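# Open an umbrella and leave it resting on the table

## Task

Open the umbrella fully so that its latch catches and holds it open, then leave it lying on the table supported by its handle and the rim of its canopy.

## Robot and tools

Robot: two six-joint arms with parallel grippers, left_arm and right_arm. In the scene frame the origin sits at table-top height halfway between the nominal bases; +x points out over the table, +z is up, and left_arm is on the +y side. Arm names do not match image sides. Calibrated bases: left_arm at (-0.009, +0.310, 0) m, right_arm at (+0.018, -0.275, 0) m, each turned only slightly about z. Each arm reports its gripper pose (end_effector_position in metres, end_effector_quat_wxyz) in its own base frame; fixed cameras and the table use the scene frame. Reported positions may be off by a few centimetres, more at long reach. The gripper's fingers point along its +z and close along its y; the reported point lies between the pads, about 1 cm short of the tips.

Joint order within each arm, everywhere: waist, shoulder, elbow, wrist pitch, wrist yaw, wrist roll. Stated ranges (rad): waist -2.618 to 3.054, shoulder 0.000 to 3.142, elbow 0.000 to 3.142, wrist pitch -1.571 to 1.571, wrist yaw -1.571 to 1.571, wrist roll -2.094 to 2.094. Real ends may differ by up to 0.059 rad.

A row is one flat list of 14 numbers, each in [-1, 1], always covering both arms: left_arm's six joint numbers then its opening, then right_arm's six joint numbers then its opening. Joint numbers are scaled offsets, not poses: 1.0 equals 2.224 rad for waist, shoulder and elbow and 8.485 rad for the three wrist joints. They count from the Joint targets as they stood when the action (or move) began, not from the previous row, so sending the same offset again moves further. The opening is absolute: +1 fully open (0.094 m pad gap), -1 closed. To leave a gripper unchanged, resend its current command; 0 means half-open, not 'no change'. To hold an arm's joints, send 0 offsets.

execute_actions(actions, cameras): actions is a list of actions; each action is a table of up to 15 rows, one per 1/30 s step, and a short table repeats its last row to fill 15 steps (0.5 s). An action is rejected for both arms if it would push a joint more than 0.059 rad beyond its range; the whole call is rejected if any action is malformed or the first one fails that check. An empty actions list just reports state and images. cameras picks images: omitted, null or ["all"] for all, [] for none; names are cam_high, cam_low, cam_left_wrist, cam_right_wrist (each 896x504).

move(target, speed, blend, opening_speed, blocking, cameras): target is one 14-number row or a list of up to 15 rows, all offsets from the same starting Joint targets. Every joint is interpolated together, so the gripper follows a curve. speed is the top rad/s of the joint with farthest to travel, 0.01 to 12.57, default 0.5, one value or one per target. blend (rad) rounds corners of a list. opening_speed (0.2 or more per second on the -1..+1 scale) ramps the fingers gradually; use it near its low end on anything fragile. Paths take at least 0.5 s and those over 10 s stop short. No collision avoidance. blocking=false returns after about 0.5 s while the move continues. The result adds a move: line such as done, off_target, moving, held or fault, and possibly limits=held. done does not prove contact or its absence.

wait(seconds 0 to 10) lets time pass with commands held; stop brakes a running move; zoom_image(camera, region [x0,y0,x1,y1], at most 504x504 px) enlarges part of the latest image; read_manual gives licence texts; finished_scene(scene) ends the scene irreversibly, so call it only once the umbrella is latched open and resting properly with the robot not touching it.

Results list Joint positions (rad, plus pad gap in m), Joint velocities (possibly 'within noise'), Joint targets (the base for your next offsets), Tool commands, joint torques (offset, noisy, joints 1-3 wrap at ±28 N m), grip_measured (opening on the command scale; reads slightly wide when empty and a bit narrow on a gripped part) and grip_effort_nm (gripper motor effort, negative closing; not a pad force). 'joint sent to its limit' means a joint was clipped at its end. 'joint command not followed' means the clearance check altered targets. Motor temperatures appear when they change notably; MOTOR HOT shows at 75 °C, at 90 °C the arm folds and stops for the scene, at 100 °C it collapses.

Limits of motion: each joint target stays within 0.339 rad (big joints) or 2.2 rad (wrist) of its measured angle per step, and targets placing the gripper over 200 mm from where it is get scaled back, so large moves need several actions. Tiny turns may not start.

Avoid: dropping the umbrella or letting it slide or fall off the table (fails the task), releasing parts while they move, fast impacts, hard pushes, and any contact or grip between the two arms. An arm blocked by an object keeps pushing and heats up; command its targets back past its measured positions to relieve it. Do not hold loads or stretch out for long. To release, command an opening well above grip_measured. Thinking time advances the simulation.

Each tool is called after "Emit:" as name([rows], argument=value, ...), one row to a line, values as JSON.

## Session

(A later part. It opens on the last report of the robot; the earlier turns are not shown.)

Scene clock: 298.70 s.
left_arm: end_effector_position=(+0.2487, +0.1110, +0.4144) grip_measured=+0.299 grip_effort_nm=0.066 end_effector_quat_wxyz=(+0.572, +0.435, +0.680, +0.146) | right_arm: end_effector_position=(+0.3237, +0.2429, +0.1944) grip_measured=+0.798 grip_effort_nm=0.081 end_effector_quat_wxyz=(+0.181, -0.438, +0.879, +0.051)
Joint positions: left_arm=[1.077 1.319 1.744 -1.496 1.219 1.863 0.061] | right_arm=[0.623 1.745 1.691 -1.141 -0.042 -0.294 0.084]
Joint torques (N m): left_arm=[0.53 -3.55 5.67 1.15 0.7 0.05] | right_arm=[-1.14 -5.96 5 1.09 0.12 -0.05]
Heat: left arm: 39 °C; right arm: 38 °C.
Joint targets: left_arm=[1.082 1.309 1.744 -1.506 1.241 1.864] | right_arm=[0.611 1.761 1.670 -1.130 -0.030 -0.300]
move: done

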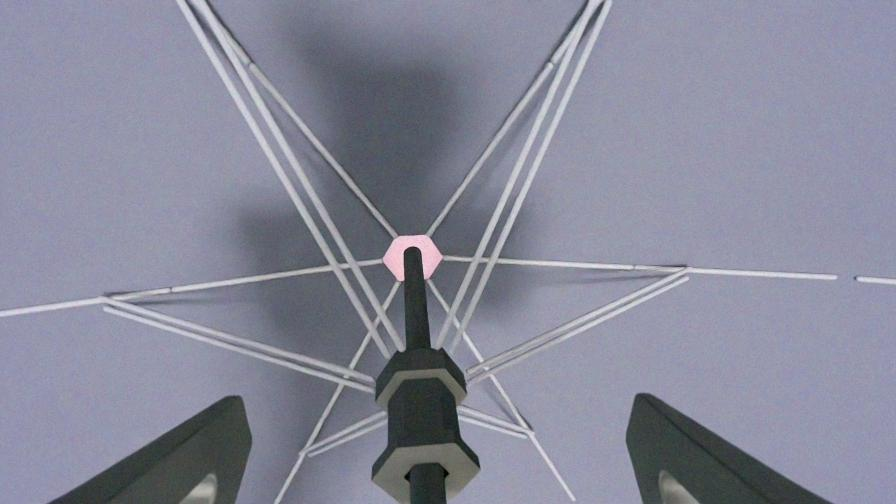

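Emit:
move(target=[0,0,0,0,0,0,0.3,0.006,0.038,0.009,0.0083,0,0,0.8], speed=0.3, cameras=[])

Emit:
move(target=[0,0,0,0,0,0,0.3,0,0,0,0,0,0,-1], opening_speed=1.2)

Scene clock: 302.67 s.
left_arm: end_effector_position=(+0.2487, +0.1110, +0.4144) grip_measured=+0.299 grip_effort_nm=0.066 end_effector_quat_wxyz=(+0.572, +0.435, +0.680, +0.146) | right_arm: end_effector_position=(+0.3395, +0.2550, +0.1659) grip_measured=+0.798 grip_effort_nm=0.081 end_effector_quat_wxyz=(+0.170, -0.440, +0.881, +0.048)
Joint positions: left_arm=[1.077 1.319 1.744 -1.496 1.219 1.863 0.061] | right_arm=[0.625 1.831 1.691 -1.078 -0.04 -0.294 0.084]
Joint torques (N m): left_arm=[0.51 -3.55 5.64 1.15 0.7 0.05] | right_arm=[-0.02 -6.78 6.75 1.12 0.11 -0.06]
Heat: left arm: 39 °C; right arm: 38 °C.
Joint targets: left_arm=[1.082 1.309 1.744 -1.506 1.241 1.864] | right_arm=[0.625 1.845 1.690 -1.060 -0.030 -0.300]
move: done

Scene clock: 304.37 s.
left_arm: end_effector_position=(+0.2487, +0.1110, +0.4144) grip_measured=+0.299 grip_effort_nm=0.071 end_effector_quat_wxyz=(+0.572, +0.435, +0.680, +0.146) | right_arm: end_effector_position=(+0.3398, +0.2550, +0.1660) grip_measured=-0.975 grip_effort_nm=-1.009 end_effector_quat_wxyz=(+0.170, -0.440, +0.881, +0.048)
Joint positions: left_arm=[1.077 1.319 1.744 -1.496 1.219 1.863 0.061] | right_arm=[0.625 1.831 1.691 -1.077 -0.039 -0.294 0.001]
Joint torques (N m): left_arm=[0.54 -3.55 5.65 1.15 0.7 0.05] | right_arm=[-0.06 -6.84 6.74 1.1 0.1 -0.04]
Heat: left arm: 39 °C; right arm: 38 °C.
Joint targets: left_arm=[1.082 1.309 1.744 -1.506 1.241 1.864] | right_arm=[0.625 1.845 1.690 -1.060 -0.030 -0.300]
move: done

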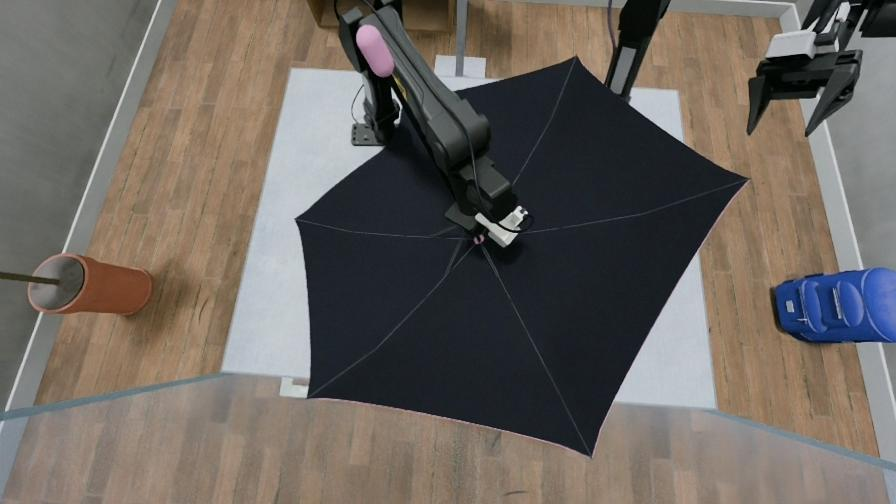

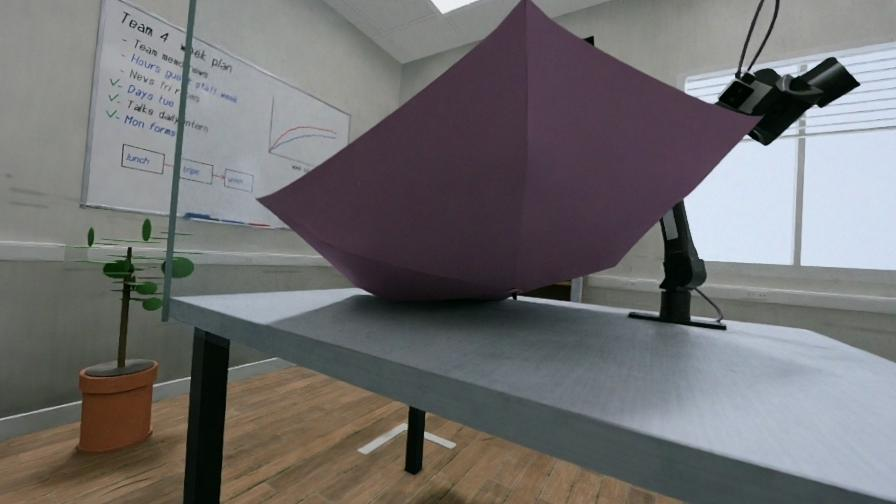

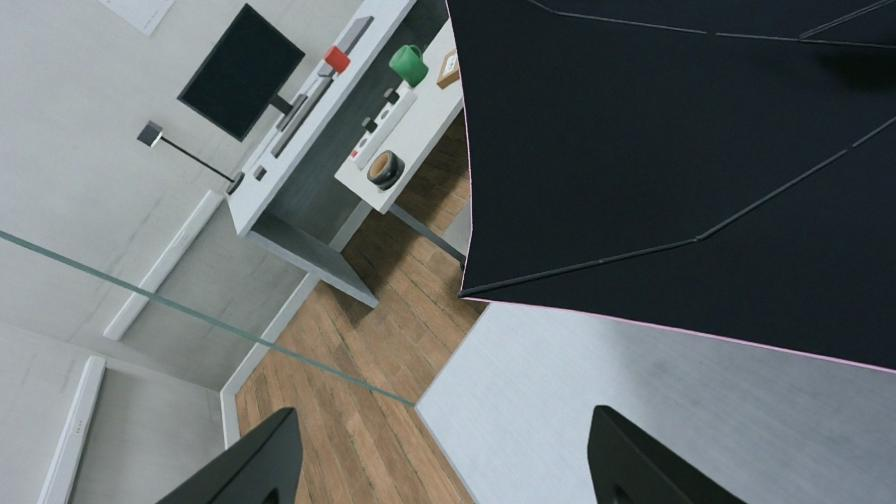

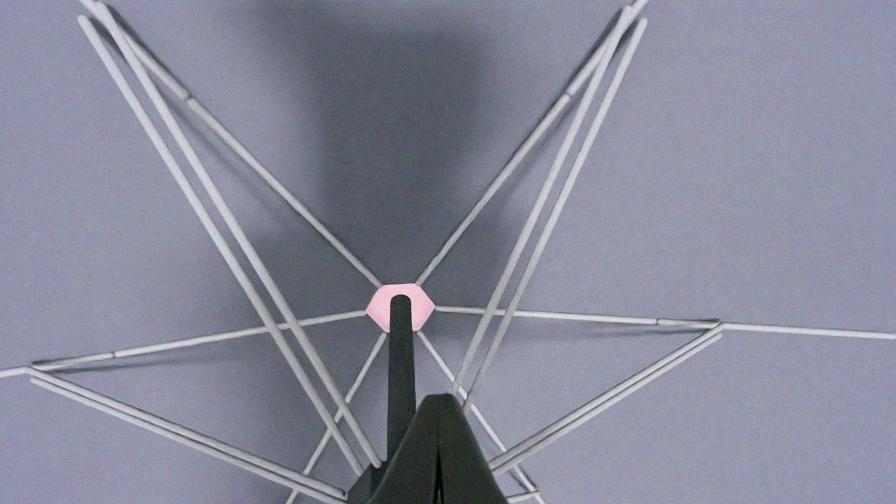

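Emit:
move(target=[0,0,0,0,0,0,0.3,0,0,0,0,0,0,0.5], cameras=[])

Emit:
move(target=[0,0,0,0,0,0,0.3,0.016,-0.037,-0.078,0.0106,0,0,0.5], speed=0.2, cameras=["cam_right_wrist"])

Emit:
move(target=[0,0,0,0,0,0,0.3,0,0,0,0,0,0,-1], opening_speed=1.2, cameras=["cam_right_wrist"])

Scene clock: 309.00 s.
left_arm: end_effector_position=(+0.2487, +0.1110, +0.4144) grip_measured=+0.299 grip_effort_nm=0.066 end_effector_quat_wxyz=(+0.572, +0.435, +0.680, +0.146) | right_arm: end_effector_position=(+0.3399, +0.2551, +0.1660) grip_measured=+0.498 grip_effort_nm=0.085 end_effector_quat_wxyz=(+0.171, -0.440, +0.881, +0.048)
Joint positions: left_arm=[1.077 1.319 1.744 -1.496 1.219 1.863 0.061] | right_arm=[0.625 1.831 1.691 -1.077 -0.039 -0.294 0.07]
Joint torques (N m): left_arm=[0.51 -3.56 5.67 1.15 0.69 0.06] | right_arm=[-0.03 -6.84 6.75 1.11 0.1 -0.04]
Heat: left arm: 39 °C; right arm: 38 °C.
Joint targets: left_arm=[1.082 1.309 1.744 -1.506 1.241 1.864] | right_arm=[0.625 1.845 1.690 -1.060 -0.030 -0.300]
move: done

Scene clock: 310.27 s.
left_arm: end_effector_position=(+0.2487, +0.1110, +0.4144) grip_measured=+0.299 grip_effort_nm=0.071 end_effector_quat_wxyz=(+0.572, +0.435, +0.680, +0.146) | right_arm: end_effector_position=(+0.3259, +0.2627, +0.1400) grip_measured=+0.498 grip_effort_nm=0.076 end_effector_quat_wxyz=(+0.172, -0.455, +0.872, +0.051)
Joint positions: left_arm=[1.077 1.319 1.744 -1.496 1.219 1.863 0.061] | right_arm=[0.659 1.796 1.542 -0.957 -0.039 -0.294 0.07]
Joint torques (N m): left_arm=[0.53 -3.58 5.65 1.15 0.7 0.05] | right_arm=[0.1 -10.29 4.75 0.86 0.11 -0.04]
Heat: left arm: 39 °C; right arm: 38 °C.
Joint targets: left_arm=[1.082 1.309 1.744 -1.506 1.241 1.864] | right_arm=[0.660 1.763 1.517 -0.970 -0.030 -0.300]
move: done

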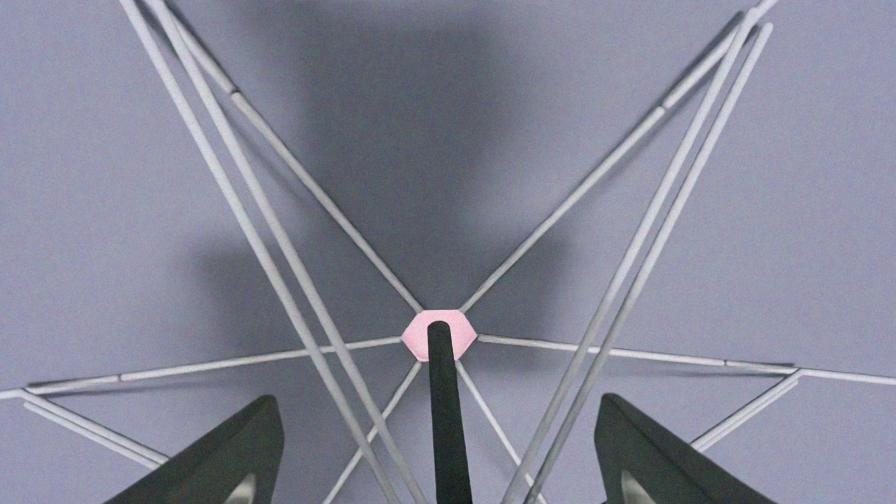

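Scene clock: 311.77 s.
left_arm: end_effector_position=(+0.2487, +0.1110, +0.4144) grip_measured=+0.299 grip_effort_nm=0.071 end_effector_quat_wxyz=(+0.572, +0.435, +0.680, +0.146) | right_arm: end_effector_position=(+0.3224, +0.2658, +0.1421) grip_measured=-0.976 grip_effort_nm=-1.028 end_effector_quat_wxyz=(+0.173, -0.462, +0.868, +0.055)
Joint positions: left_arm=[1.077 1.319 1.744 -1.496 1.219 1.863 0.061] | right_arm=[0.667 1.79 1.542 -0.96 -0.046 -0.301 0.001]
Joint torques (N m): left_arm=[0.53 -3.54 5.67 1.16 0.7 0.06] | right_arm=[-0.73 -9.74 4.78 0.88 0.15 0.02]
Heat: left arm: 39 °C; right arm: 38 °C.
Joint targets: left_arm=[1.082 1.309 1.744 -1.506 1.241 1.864] | right_arm=[0.660 1.763 1.517 -0.970 -0.030 -0.300]
move: done

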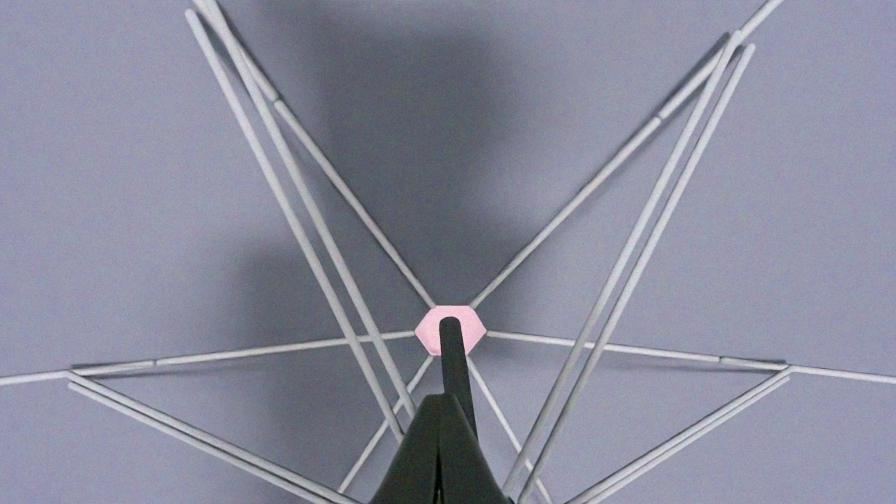

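Emit:
move(target=[0,0,0,0,0,0,0.3,0,0,0,0,0,0,0.5], cameras=[])

Emit:
move(target=[0,0,0,0,0,0,0.3,-0.02,-0.06,-0.032,-0.006,0,0,0.5], speed=0.2, cameras=["cam_right_wrist"])

Scene clock: 318.00 s.
left_arm: end_effector_position=(+0.2487, +0.1110, +0.4144) grip_measured=+0.299 grip_effort_nm=0.066 end_effector_quat_wxyz=(+0.572, +0.435, +0.680, +0.146) | right_arm: end_effector_position=(+0.3223, +0.2648, +0.1412) grip_measured=+0.498 grip_effort_nm=0.081 end_effector_quat_wxyz=(+0.172, -0.461, +0.869, +0.053)
Joint positions: left_arm=[1.077 1.319 1.744 -1.496 1.219 1.863 0.061] | right_arm=[0.667 1.79 1.539 -0.96 -0.042 -0.301 0.07]
Joint torques (N m): left_arm=[0.51 -3.55 5.65 1.15 0.71 0.05] | right_arm=[-0.7 -9.76 4.98 0.86 0.12 0.02]
Heat: left arm: 39 °C; right arm: 38 °C.
Joint targets: left_arm=[1.082 1.309 1.744 -1.506 1.241 1.864] | right_arm=[0.660 1.763 1.516 -0.970 -0.030 -0.300]
move: done

Scene clock: 319.03 s.
left_arm: end_effector_position=(+0.2487, +0.1110, +0.4144) grip_measured=+0.299 grip_effort_nm=0.066 end_effector_quat_wxyz=(+0.572, +0.435, +0.680, +0.146) | right_arm: end_effector_position=(+0.3176, +0.2398, +0.1688) grip_measured=+0.498 grip_effort_nm=0.085 end_effector_quat_wxyz=(+0.206, -0.441, +0.872, +0.055)
Joint positions: left_arm=[1.077 1.319 1.744 -1.496 1.219 1.863 0.061] | right_arm=[0.625 1.659 1.471 -0.956 -0.042 -0.301 0.07]
Joint torques (N m): left_arm=[0.5 -3.55 5.67 1.15 0.7 0.06] | right_arm=[-0.96 -8.94 4.78 0.48 0.13 0.04]
Heat: left arm: 39 °C; right arm: 38 °C.
Joint targets: left_arm=[1.082 1.309 1.744 -1.506 1.241 1.864] | right_arm=[0.616 1.629 1.445 -1.021 -0.030 -0.300]
move: off_target (right_arm); right_arm: the wrist pitch is farthest, 0.065 rad from its target

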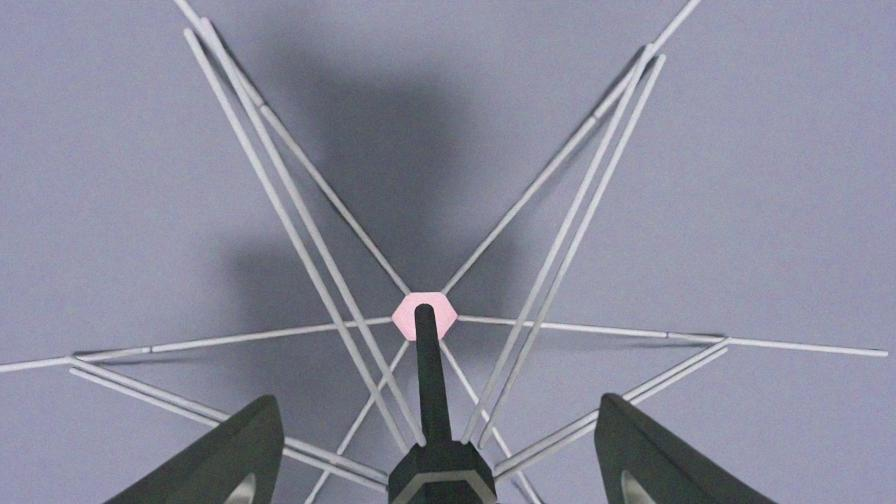

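Emit:
move(target=[0,0,0,0,0,0,0.3,0,-0.0486,-0.072,0.006,0,0,0.5], speed=0.2, cameras=["cam_right_wrist"])

Emit:
move(target=[0,0,0,0,0,0,0.3,0,0,0,0,0,0,-1], opening_speed=1.2)

Scene clock: 322.43 s.
left_arm: end_effector_position=(+0.2487, +0.1110, +0.4144) grip_measured=+0.299 grip_effort_nm=0.066 end_effector_quat_wxyz=(+0.572, +0.435, +0.680, +0.146) | right_arm: end_effector_position=(+0.2957, +0.2238, +0.1602) grip_measured=+0.498 grip_effort_nm=0.066 end_effector_quat_wxyz=(+0.210, -0.441, +0.871, +0.055)
Joint positions: left_arm=[1.077 1.319 1.744 -1.496 1.219 1.863 0.061] | right_arm=[0.625 1.547 1.318 -0.905 -0.041 -0.304 0.07]
Joint torques (N m): left_arm=[0.54 -3.56 5.65 1.14 0.7 0.05] | right_arm=[-0.96 -7.76 4.27 0.51 0.11 0.05]
Heat: left arm: 39 °C; right arm: 38 °C.
Joint targets: left_arm=[1.082 1.309 1.744 -1.506 1.241 1.864] | right_arm=[0.616 1.521 1.285 -0.970 -0.030 -0.300]
move: off_target (right_arm); right_arm: the wrist pitch is farthest, 0.065 rad from its target

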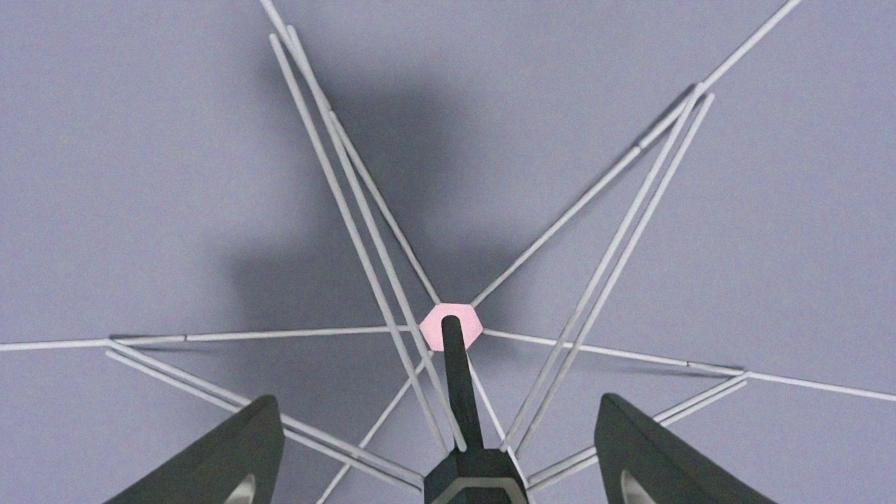

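Scene clock: 323.90 s.
left_arm: end_effector_position=(+0.2487, +0.1110, +0.4144) grip_measured=+0.299 grip_effort_nm=0.071 end_effector_quat_wxyz=(+0.572, +0.435, +0.680, +0.146) | right_arm: end_effector_position=(+0.2964, +0.2234, +0.1601) grip_measured=-0.975 grip_effort_nm=-1.028 end_effector_quat_wxyz=(+0.211, -0.441, +0.871, +0.053)
Joint positions: left_arm=[1.077 1.319 1.744 -1.496 1.219 1.863 0.061] | right_arm=[0.625 1.547 1.317 -0.903 -0.039 -0.305 0.001]
Joint torques (N m): left_arm=[0.53 -3.55 5.68 1.15 0.7 0.06] | right_arm=[-0.9 -7.72 4.38 0.48 0.1 0.06]
Heat: left arm: 39 °C; right arm: 38 °C.
Joint targets: left_arm=[1.082 1.309 1.744 -1.506 1.241 1.864] | right_arm=[0.615 1.521 1.285 -0.970 -0.030 -0.300]
move: off_target (right_arm); right_arm: the wrist pitch is farthest, 0.067 rad from its target

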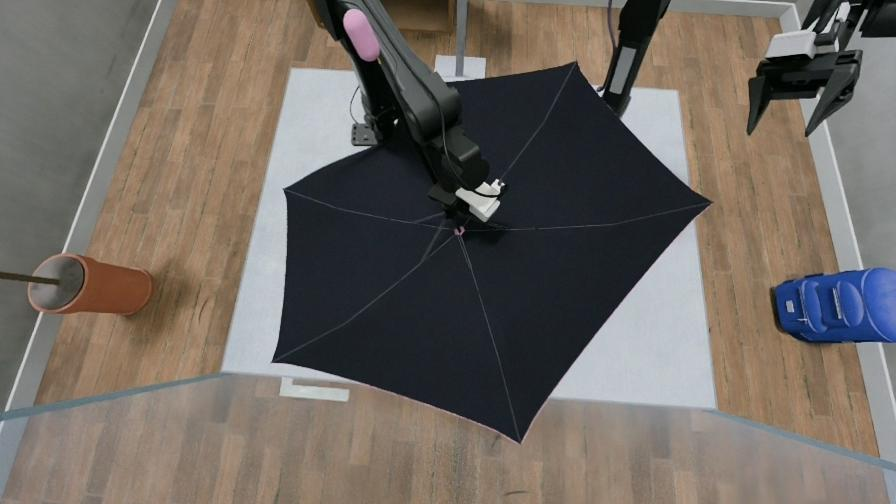

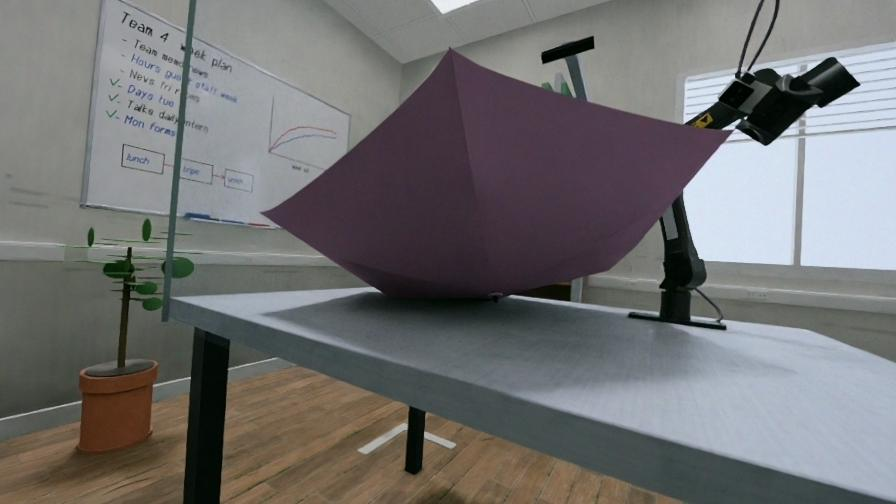

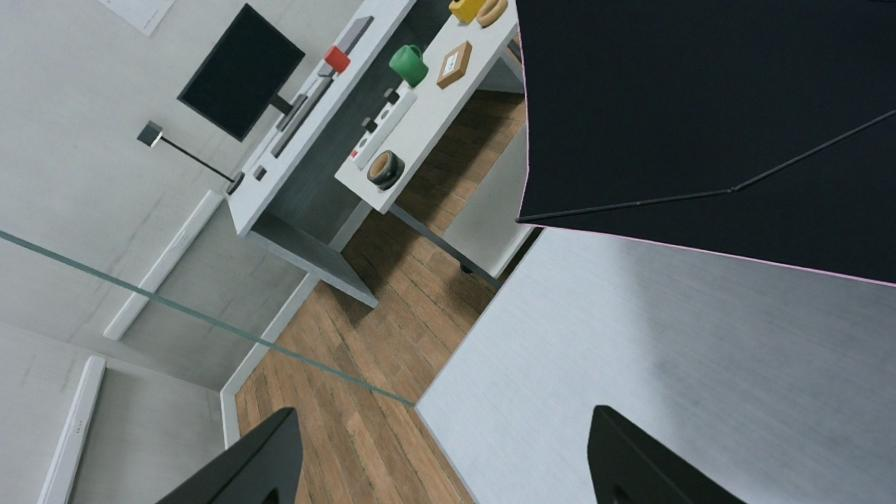

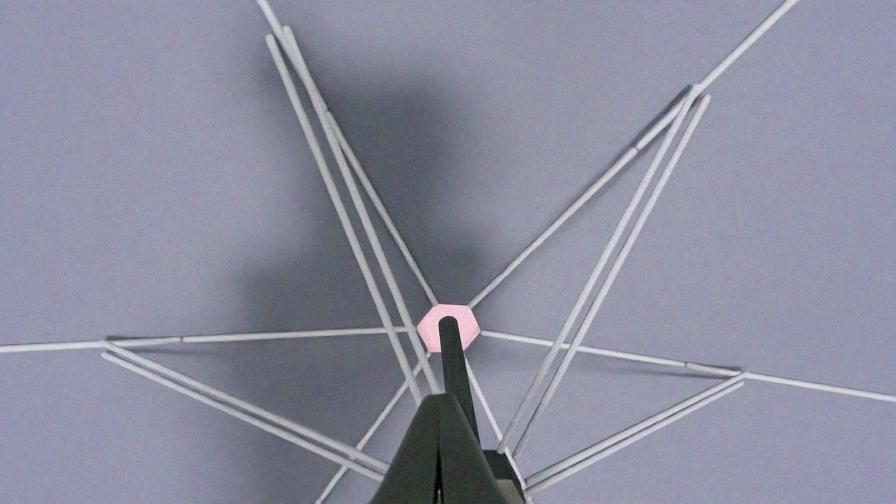

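Emit:
move([
  [0,0,0,0,0,0,0.3,0,-0.029,0.1025,-0.0271,0,0,-1],
  [0,0,0,0,0,0,0.3,-0.016,0.211,0.453,-0.0695,0,-0.006,0.5],
], speed=0.4)

Scene clock: 335.53 s.
left_arm: end_effector_position=(+0.2487, +0.1110, +0.4144) grip_measured=+0.299 grip_effort_nm=0.071 end_effector_quat_wxyz=(+0.572, +0.435, +0.680, +0.146) | right_arm: end_effector_position=(+0.3433, +0.2385, +0.2519) grip_measured=+0.498 grip_effort_nm=0.081 end_effector_quat_wxyz=(+0.152, -0.445, +0.881, +0.038)
Joint positions: left_arm=[1.077 1.319 1.744 -1.496 1.219 1.863 0.061] | right_arm=[0.588 1.974 2.261 -1.544 -0.039 -0.341 0.07]
Joint torques (N m): left_arm=[0.51 -3.56 5.68 1.15 0.69 0.05] | right_arm=[-0.85 -6.98 8.8 0.75 0.09 -0.08]
Heat: left arm: 39 °C; right arm: 38 °C.
Joint targets: left_arm=[1.082 1.309 1.744 -1.506 1.241 1.864] | right_arm=[0.580 1.991 2.293 -1.560 -0.030 -0.351]
move: done

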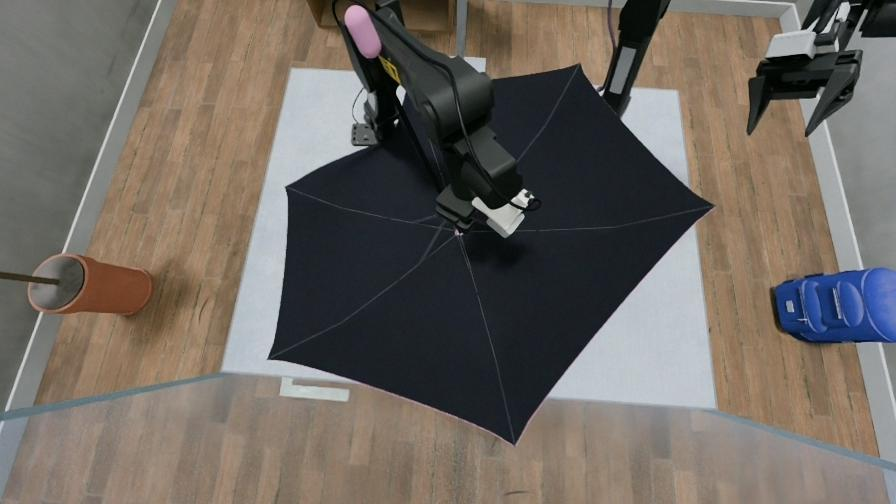

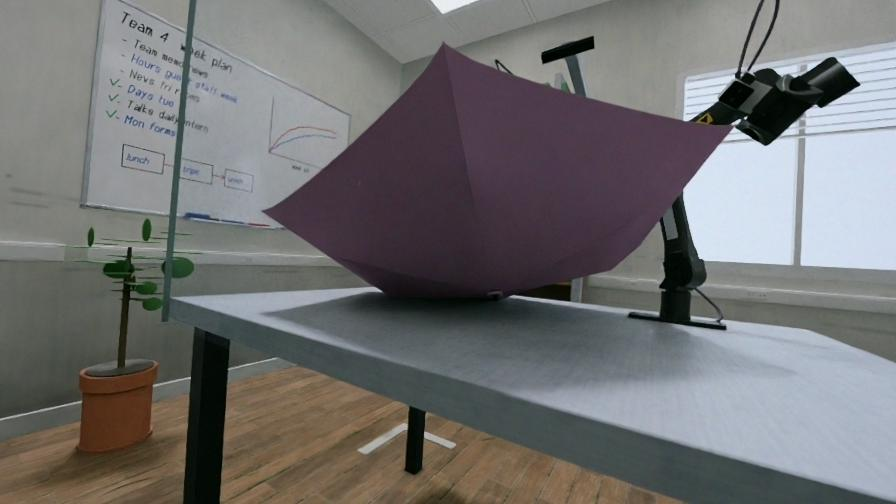

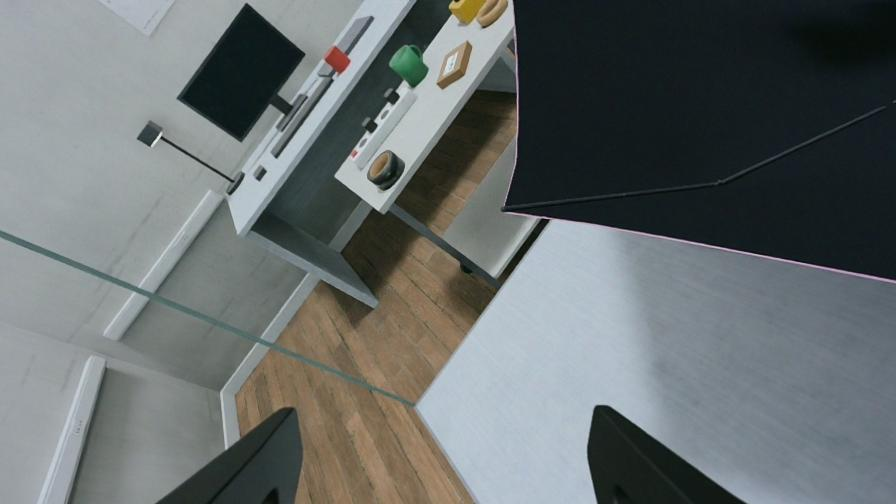

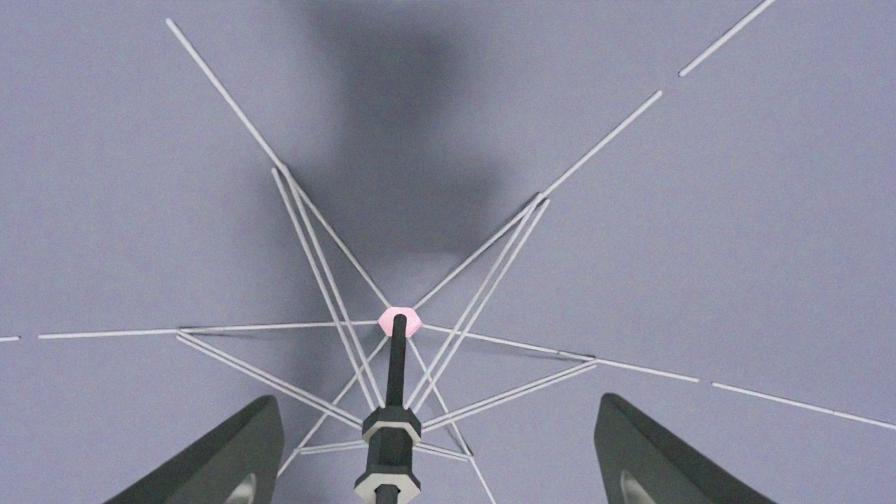

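Emit:
move(target=[0,0,0,0,0,0,0.3,-0.007,-0.059,-0.231,0.0153,0,0,0.5], speed=0.3)

Scene clock: 343.13 s.
left_arm: end_effector_position=(+0.2487, +0.1110, +0.4144) grip_measured=+0.299 grip_effort_nm=0.061 end_effector_quat_wxyz=(+0.572, +0.435, +0.680, +0.146) | right_arm: end_effector_position=(+0.2972, +0.2029, +0.1569) grip_measured=+0.498 grip_effort_nm=0.081 end_effector_quat_wxyz=(+0.011, -0.443, +0.896, +0.021)
Joint positions: left_arm=[1.077 1.319 1.744 -1.496 1.219 1.863 0.061] | right_arm=[0.577 1.894 1.797 -1.448 -0.039 -0.341 0.07]
Joint torques (N m): left_arm=[0.54 -3.55 5.67 1.15 0.7 0.06] | right_arm=[-1.31 -10.61 4.74 0.56 0.08 -0.08]
Heat: left arm: 39 °C; right arm: 39 °C.
Joint targets: left_arm=[1.082 1.309 1.744 -1.506 1.241 1.864] | right_arm=[0.564 1.860 1.779 -1.430 -0.030 -0.351]
move: done

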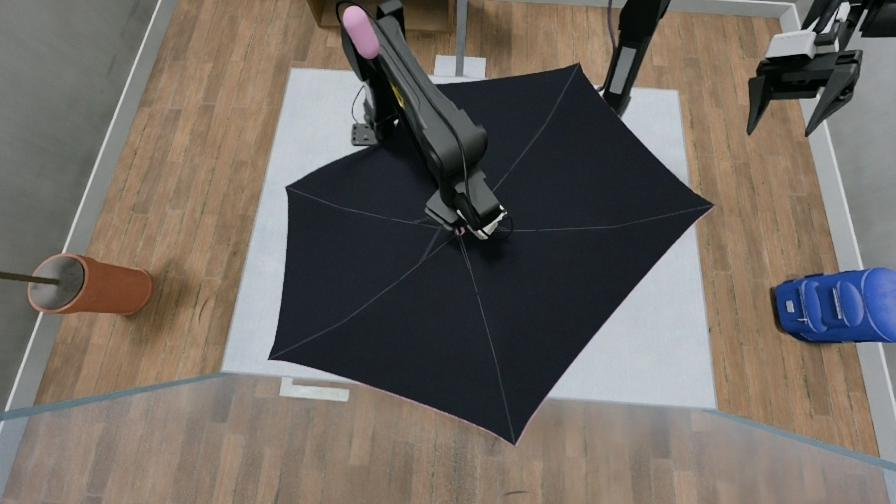

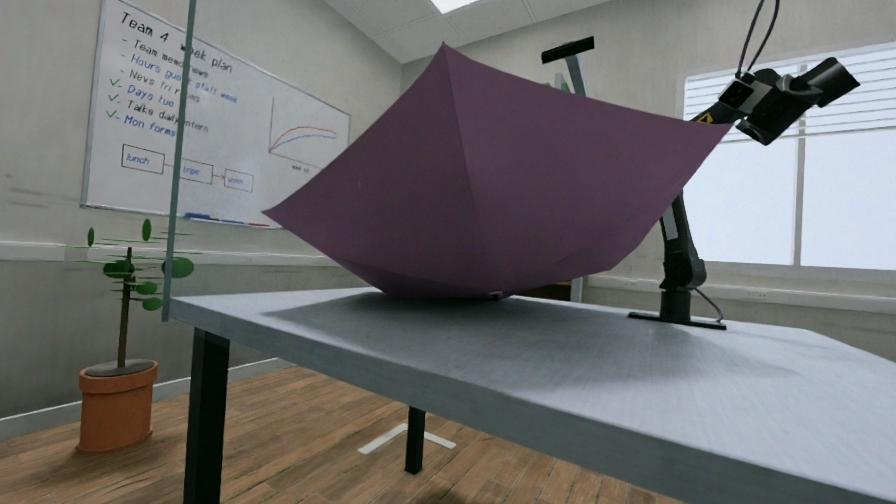

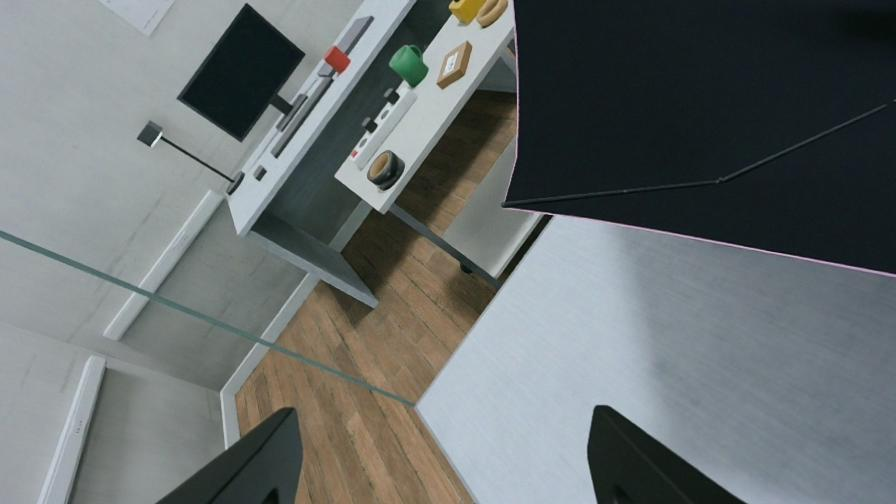

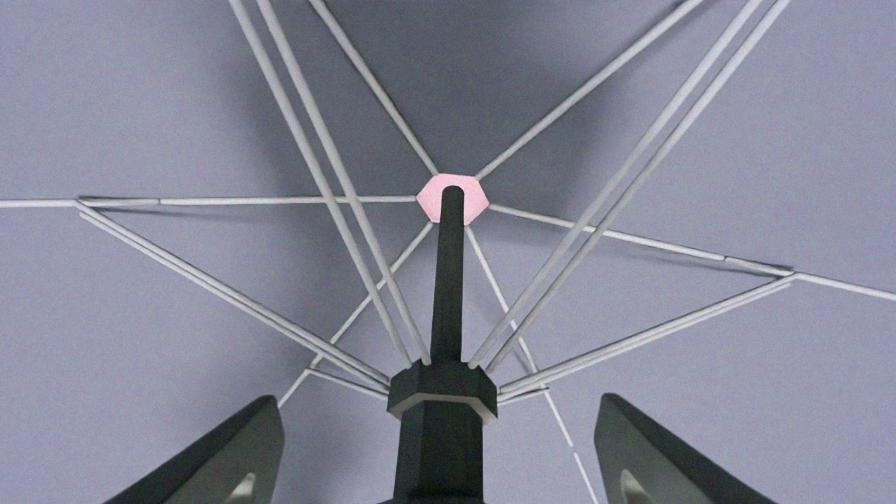

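Perfect. Close.

Emit:
move(target=[0,0,0,0,0,0,0.3,0,0,0,0,0,0,-1], opening_speed=1.2, cameras=["cam_right_wrist"])

Scene clock: 345.77 s.
left_arm: end_effector_position=(+0.2487, +0.1110, +0.4144) grip_measured=+0.299 grip_effort_nm=0.066 end_effector_quat_wxyz=(+0.572, +0.435, +0.680, +0.146) | right_arm: end_effector_position=(+0.2980, +0.2037, +0.1569) grip_measured=-0.975 grip_effort_nm=-1.013 end_effector_quat_wxyz=(+0.013, -0.443, +0.896, +0.023)
Joint positions: left_arm=[1.077 1.319 1.744 -1.496 1.219 1.863 0.061] | right_arm=[0.576 1.894 1.797 -1.443 -0.042 -0.342 0.001]
Joint torques (N m): left_arm=[0.53 -3.54 5.64 1.15 0.7 0.06] | right_arm=[-1.16 -10.54 4.75 0.53 0.1 -0.08]
Heat: left arm: 39 °C; right arm: 39 °C.
Joint targets: left_arm=[1.082 1.309 1.744 -1.506 1.241 1.864] | right_arm=[0.564 1.860 1.779 -1.430 -0.030 -0.351]
move: done

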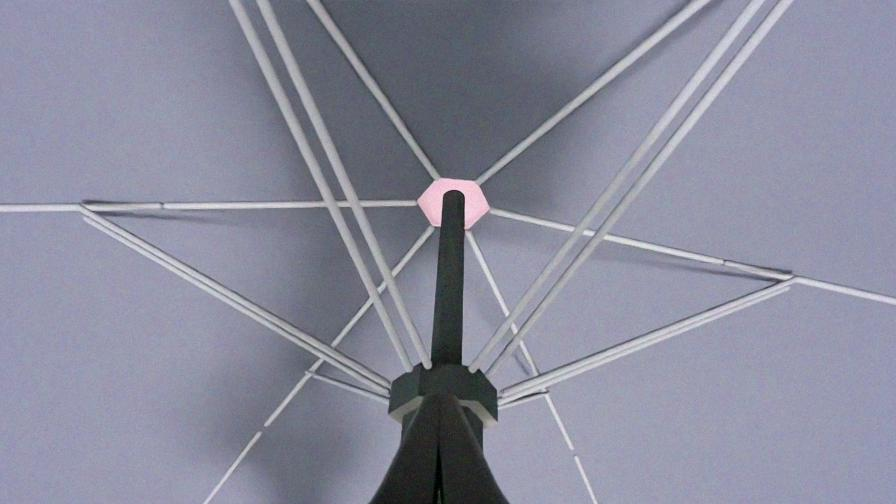

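Emit:
move(target=[0,0,0,0,0,0,0.3,0,0,0,0,0,0,0.5], cameras=[])

Emit:
move(target=[0,0,0,0,0,0,0.3,0,-0.052,-0.073,0.0054,0,0,0.5], speed=0.2, cameras=["cam_right_wrist"])

Emit:
move(target=[0,0,0,0,0,0,0.3,0,0,0,0,0,0,-1], opening_speed=1.2)

Scene clock: 349.47 s.
left_arm: end_effector_position=(+0.2487, +0.1110, +0.4144) grip_measured=+0.299 grip_effort_nm=0.066 end_effector_quat_wxyz=(+0.572, +0.435, +0.680, +0.146) | right_arm: end_effector_position=(+0.2986, +0.2036, +0.1569) grip_measured=+0.498 grip_effort_nm=0.090 end_effector_quat_wxyz=(+0.014, -0.443, +0.896, +0.022)
Joint positions: left_arm=[1.077 1.319 1.744 -1.496 1.219 1.863 0.061] | right_arm=[0.576 1.894 1.797 -1.441 -0.04 -0.342 0.07]
Joint torques (N m): left_arm=[0.54 -3.55 5.7 1.15 0.7 0.06] | right_arm=[-1.17 -10.54 4.77 0.53 0.11 -0.08]
Heat: left arm: 39 °C; right arm: 39 °C.
Joint targets: left_arm=[1.082 1.309 1.744 -1.506 1.241 1.864] | right_arm=[0.564 1.860 1.779 -1.430 -0.030 -0.351]
move: done

Scene clock: 350.77 s.
left_arm: end_effector_position=(+0.2487, +0.1110, +0.4144) grip_measured=+0.299 grip_effort_nm=0.071 end_effector_quat_wxyz=(+0.572, +0.435, +0.680, +0.146) | right_arm: end_effector_position=(+0.2875, +0.1957, +0.1585) grip_measured=+0.498 grip_effort_nm=0.081 end_effector_quat_wxyz=(+0.047, -0.444, +0.894, +0.025)
Joint positions: left_arm=[1.077 1.319 1.744 -1.496 1.219 1.863 0.061] | right_arm=[0.575 1.772 1.644 -1.344 -0.039 -0.345 0.07]
Joint torques (N m): left_arm=[0.53 -3.56 5.65 1.14 0.7 0.06] | right_arm=[-1.07 -9.22 4.18 0.17 0.08 -0.04]
Heat: left arm: 39 °C; right arm: 39 °C.
Joint targets: left_arm=[1.082 1.309 1.744 -1.506 1.241 1.864] | right_arm=[0.564 1.744 1.617 -1.384 -0.030 -0.351]
move: off_target (right_arm); right_arm: the wrist pitch is farthest, 0.040 rad from its target

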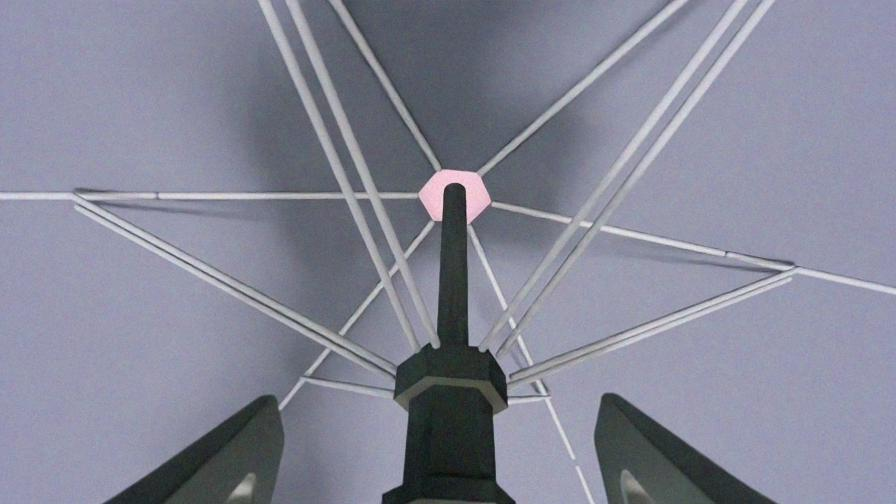

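Scene clock: 352.23 s.
left_arm: end_effector_position=(+0.2487, +0.1110, +0.4144) grip_measured=+0.299 grip_effort_nm=0.071 end_effector_quat_wxyz=(+0.572, +0.435, +0.680, +0.146) | right_arm: end_effector_position=(+0.2910, +0.2004, +0.1590) grip_measured=-0.975 grip_effort_nm=-1.018 end_effector_quat_wxyz=(+0.057, -0.444, +0.894, +0.034)
Joint positions: left_arm=[1.077 1.319 1.744 -1.496 1.219 1.863 0.061] | right_arm=[0.573 1.772 1.643 -1.321 -0.054 -0.346 0.001]
Joint torques (N m): left_arm=[0.54 -3.56 5.65 1.15 0.7 0.05] | right_arm=[-0.85 -9.24 4.27 0 0.25 -0.03]
Heat: left arm: 39 °C; right arm: 39 °C.
Joint targets: left_arm=[1.082 1.309 1.744 -1.506 1.241 1.864] | right_arm=[0.564 1.744 1.617 -1.384 -0.030 -0.351]
move: off_target (right_arm); right_arm: the wrist pitch is farthest, 0.063 rad from its target

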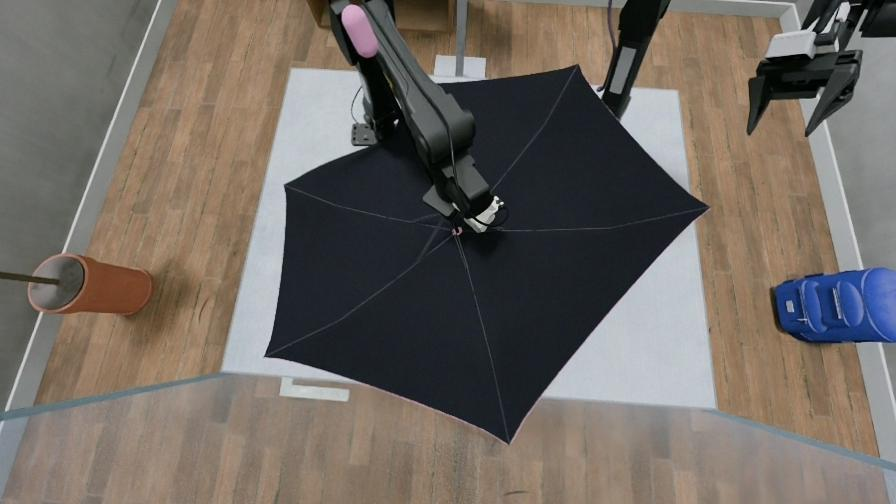

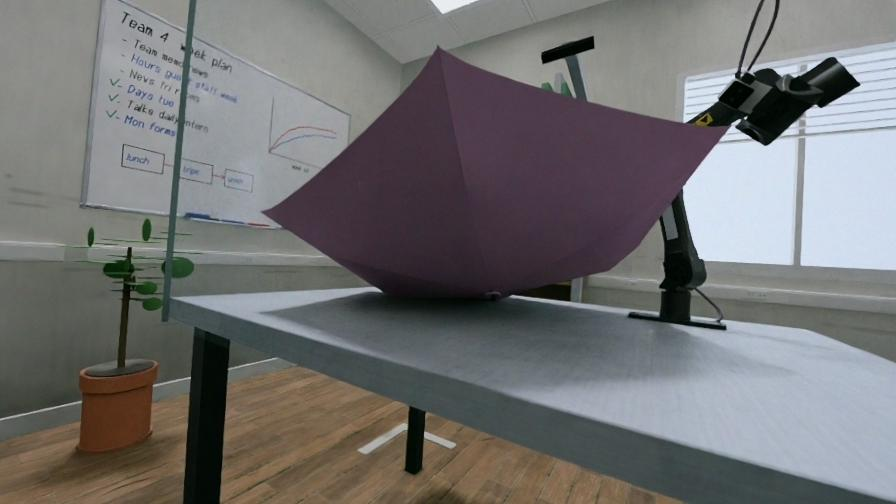

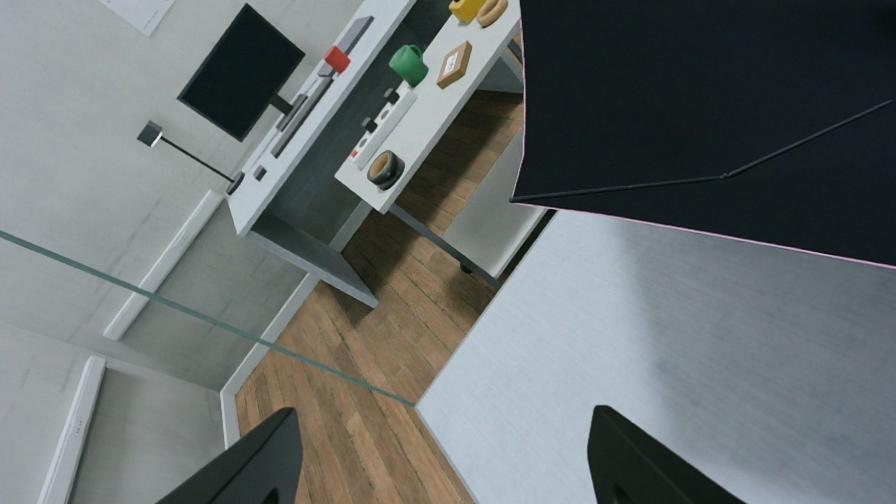

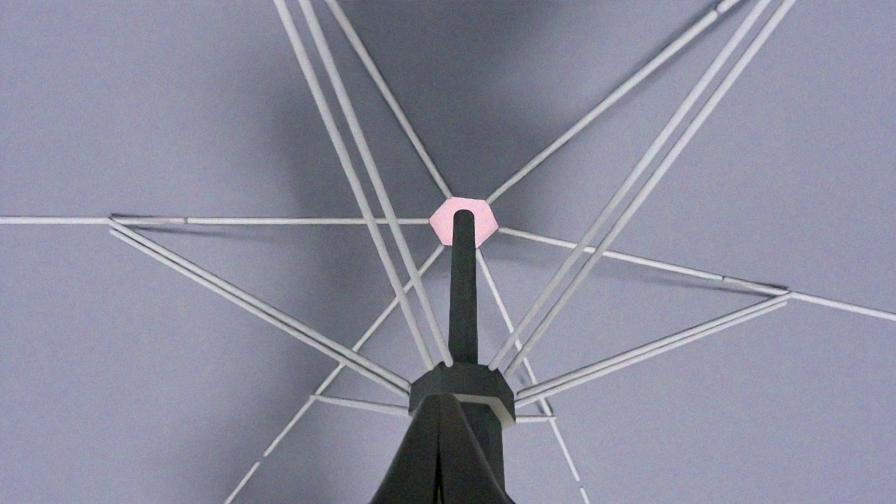

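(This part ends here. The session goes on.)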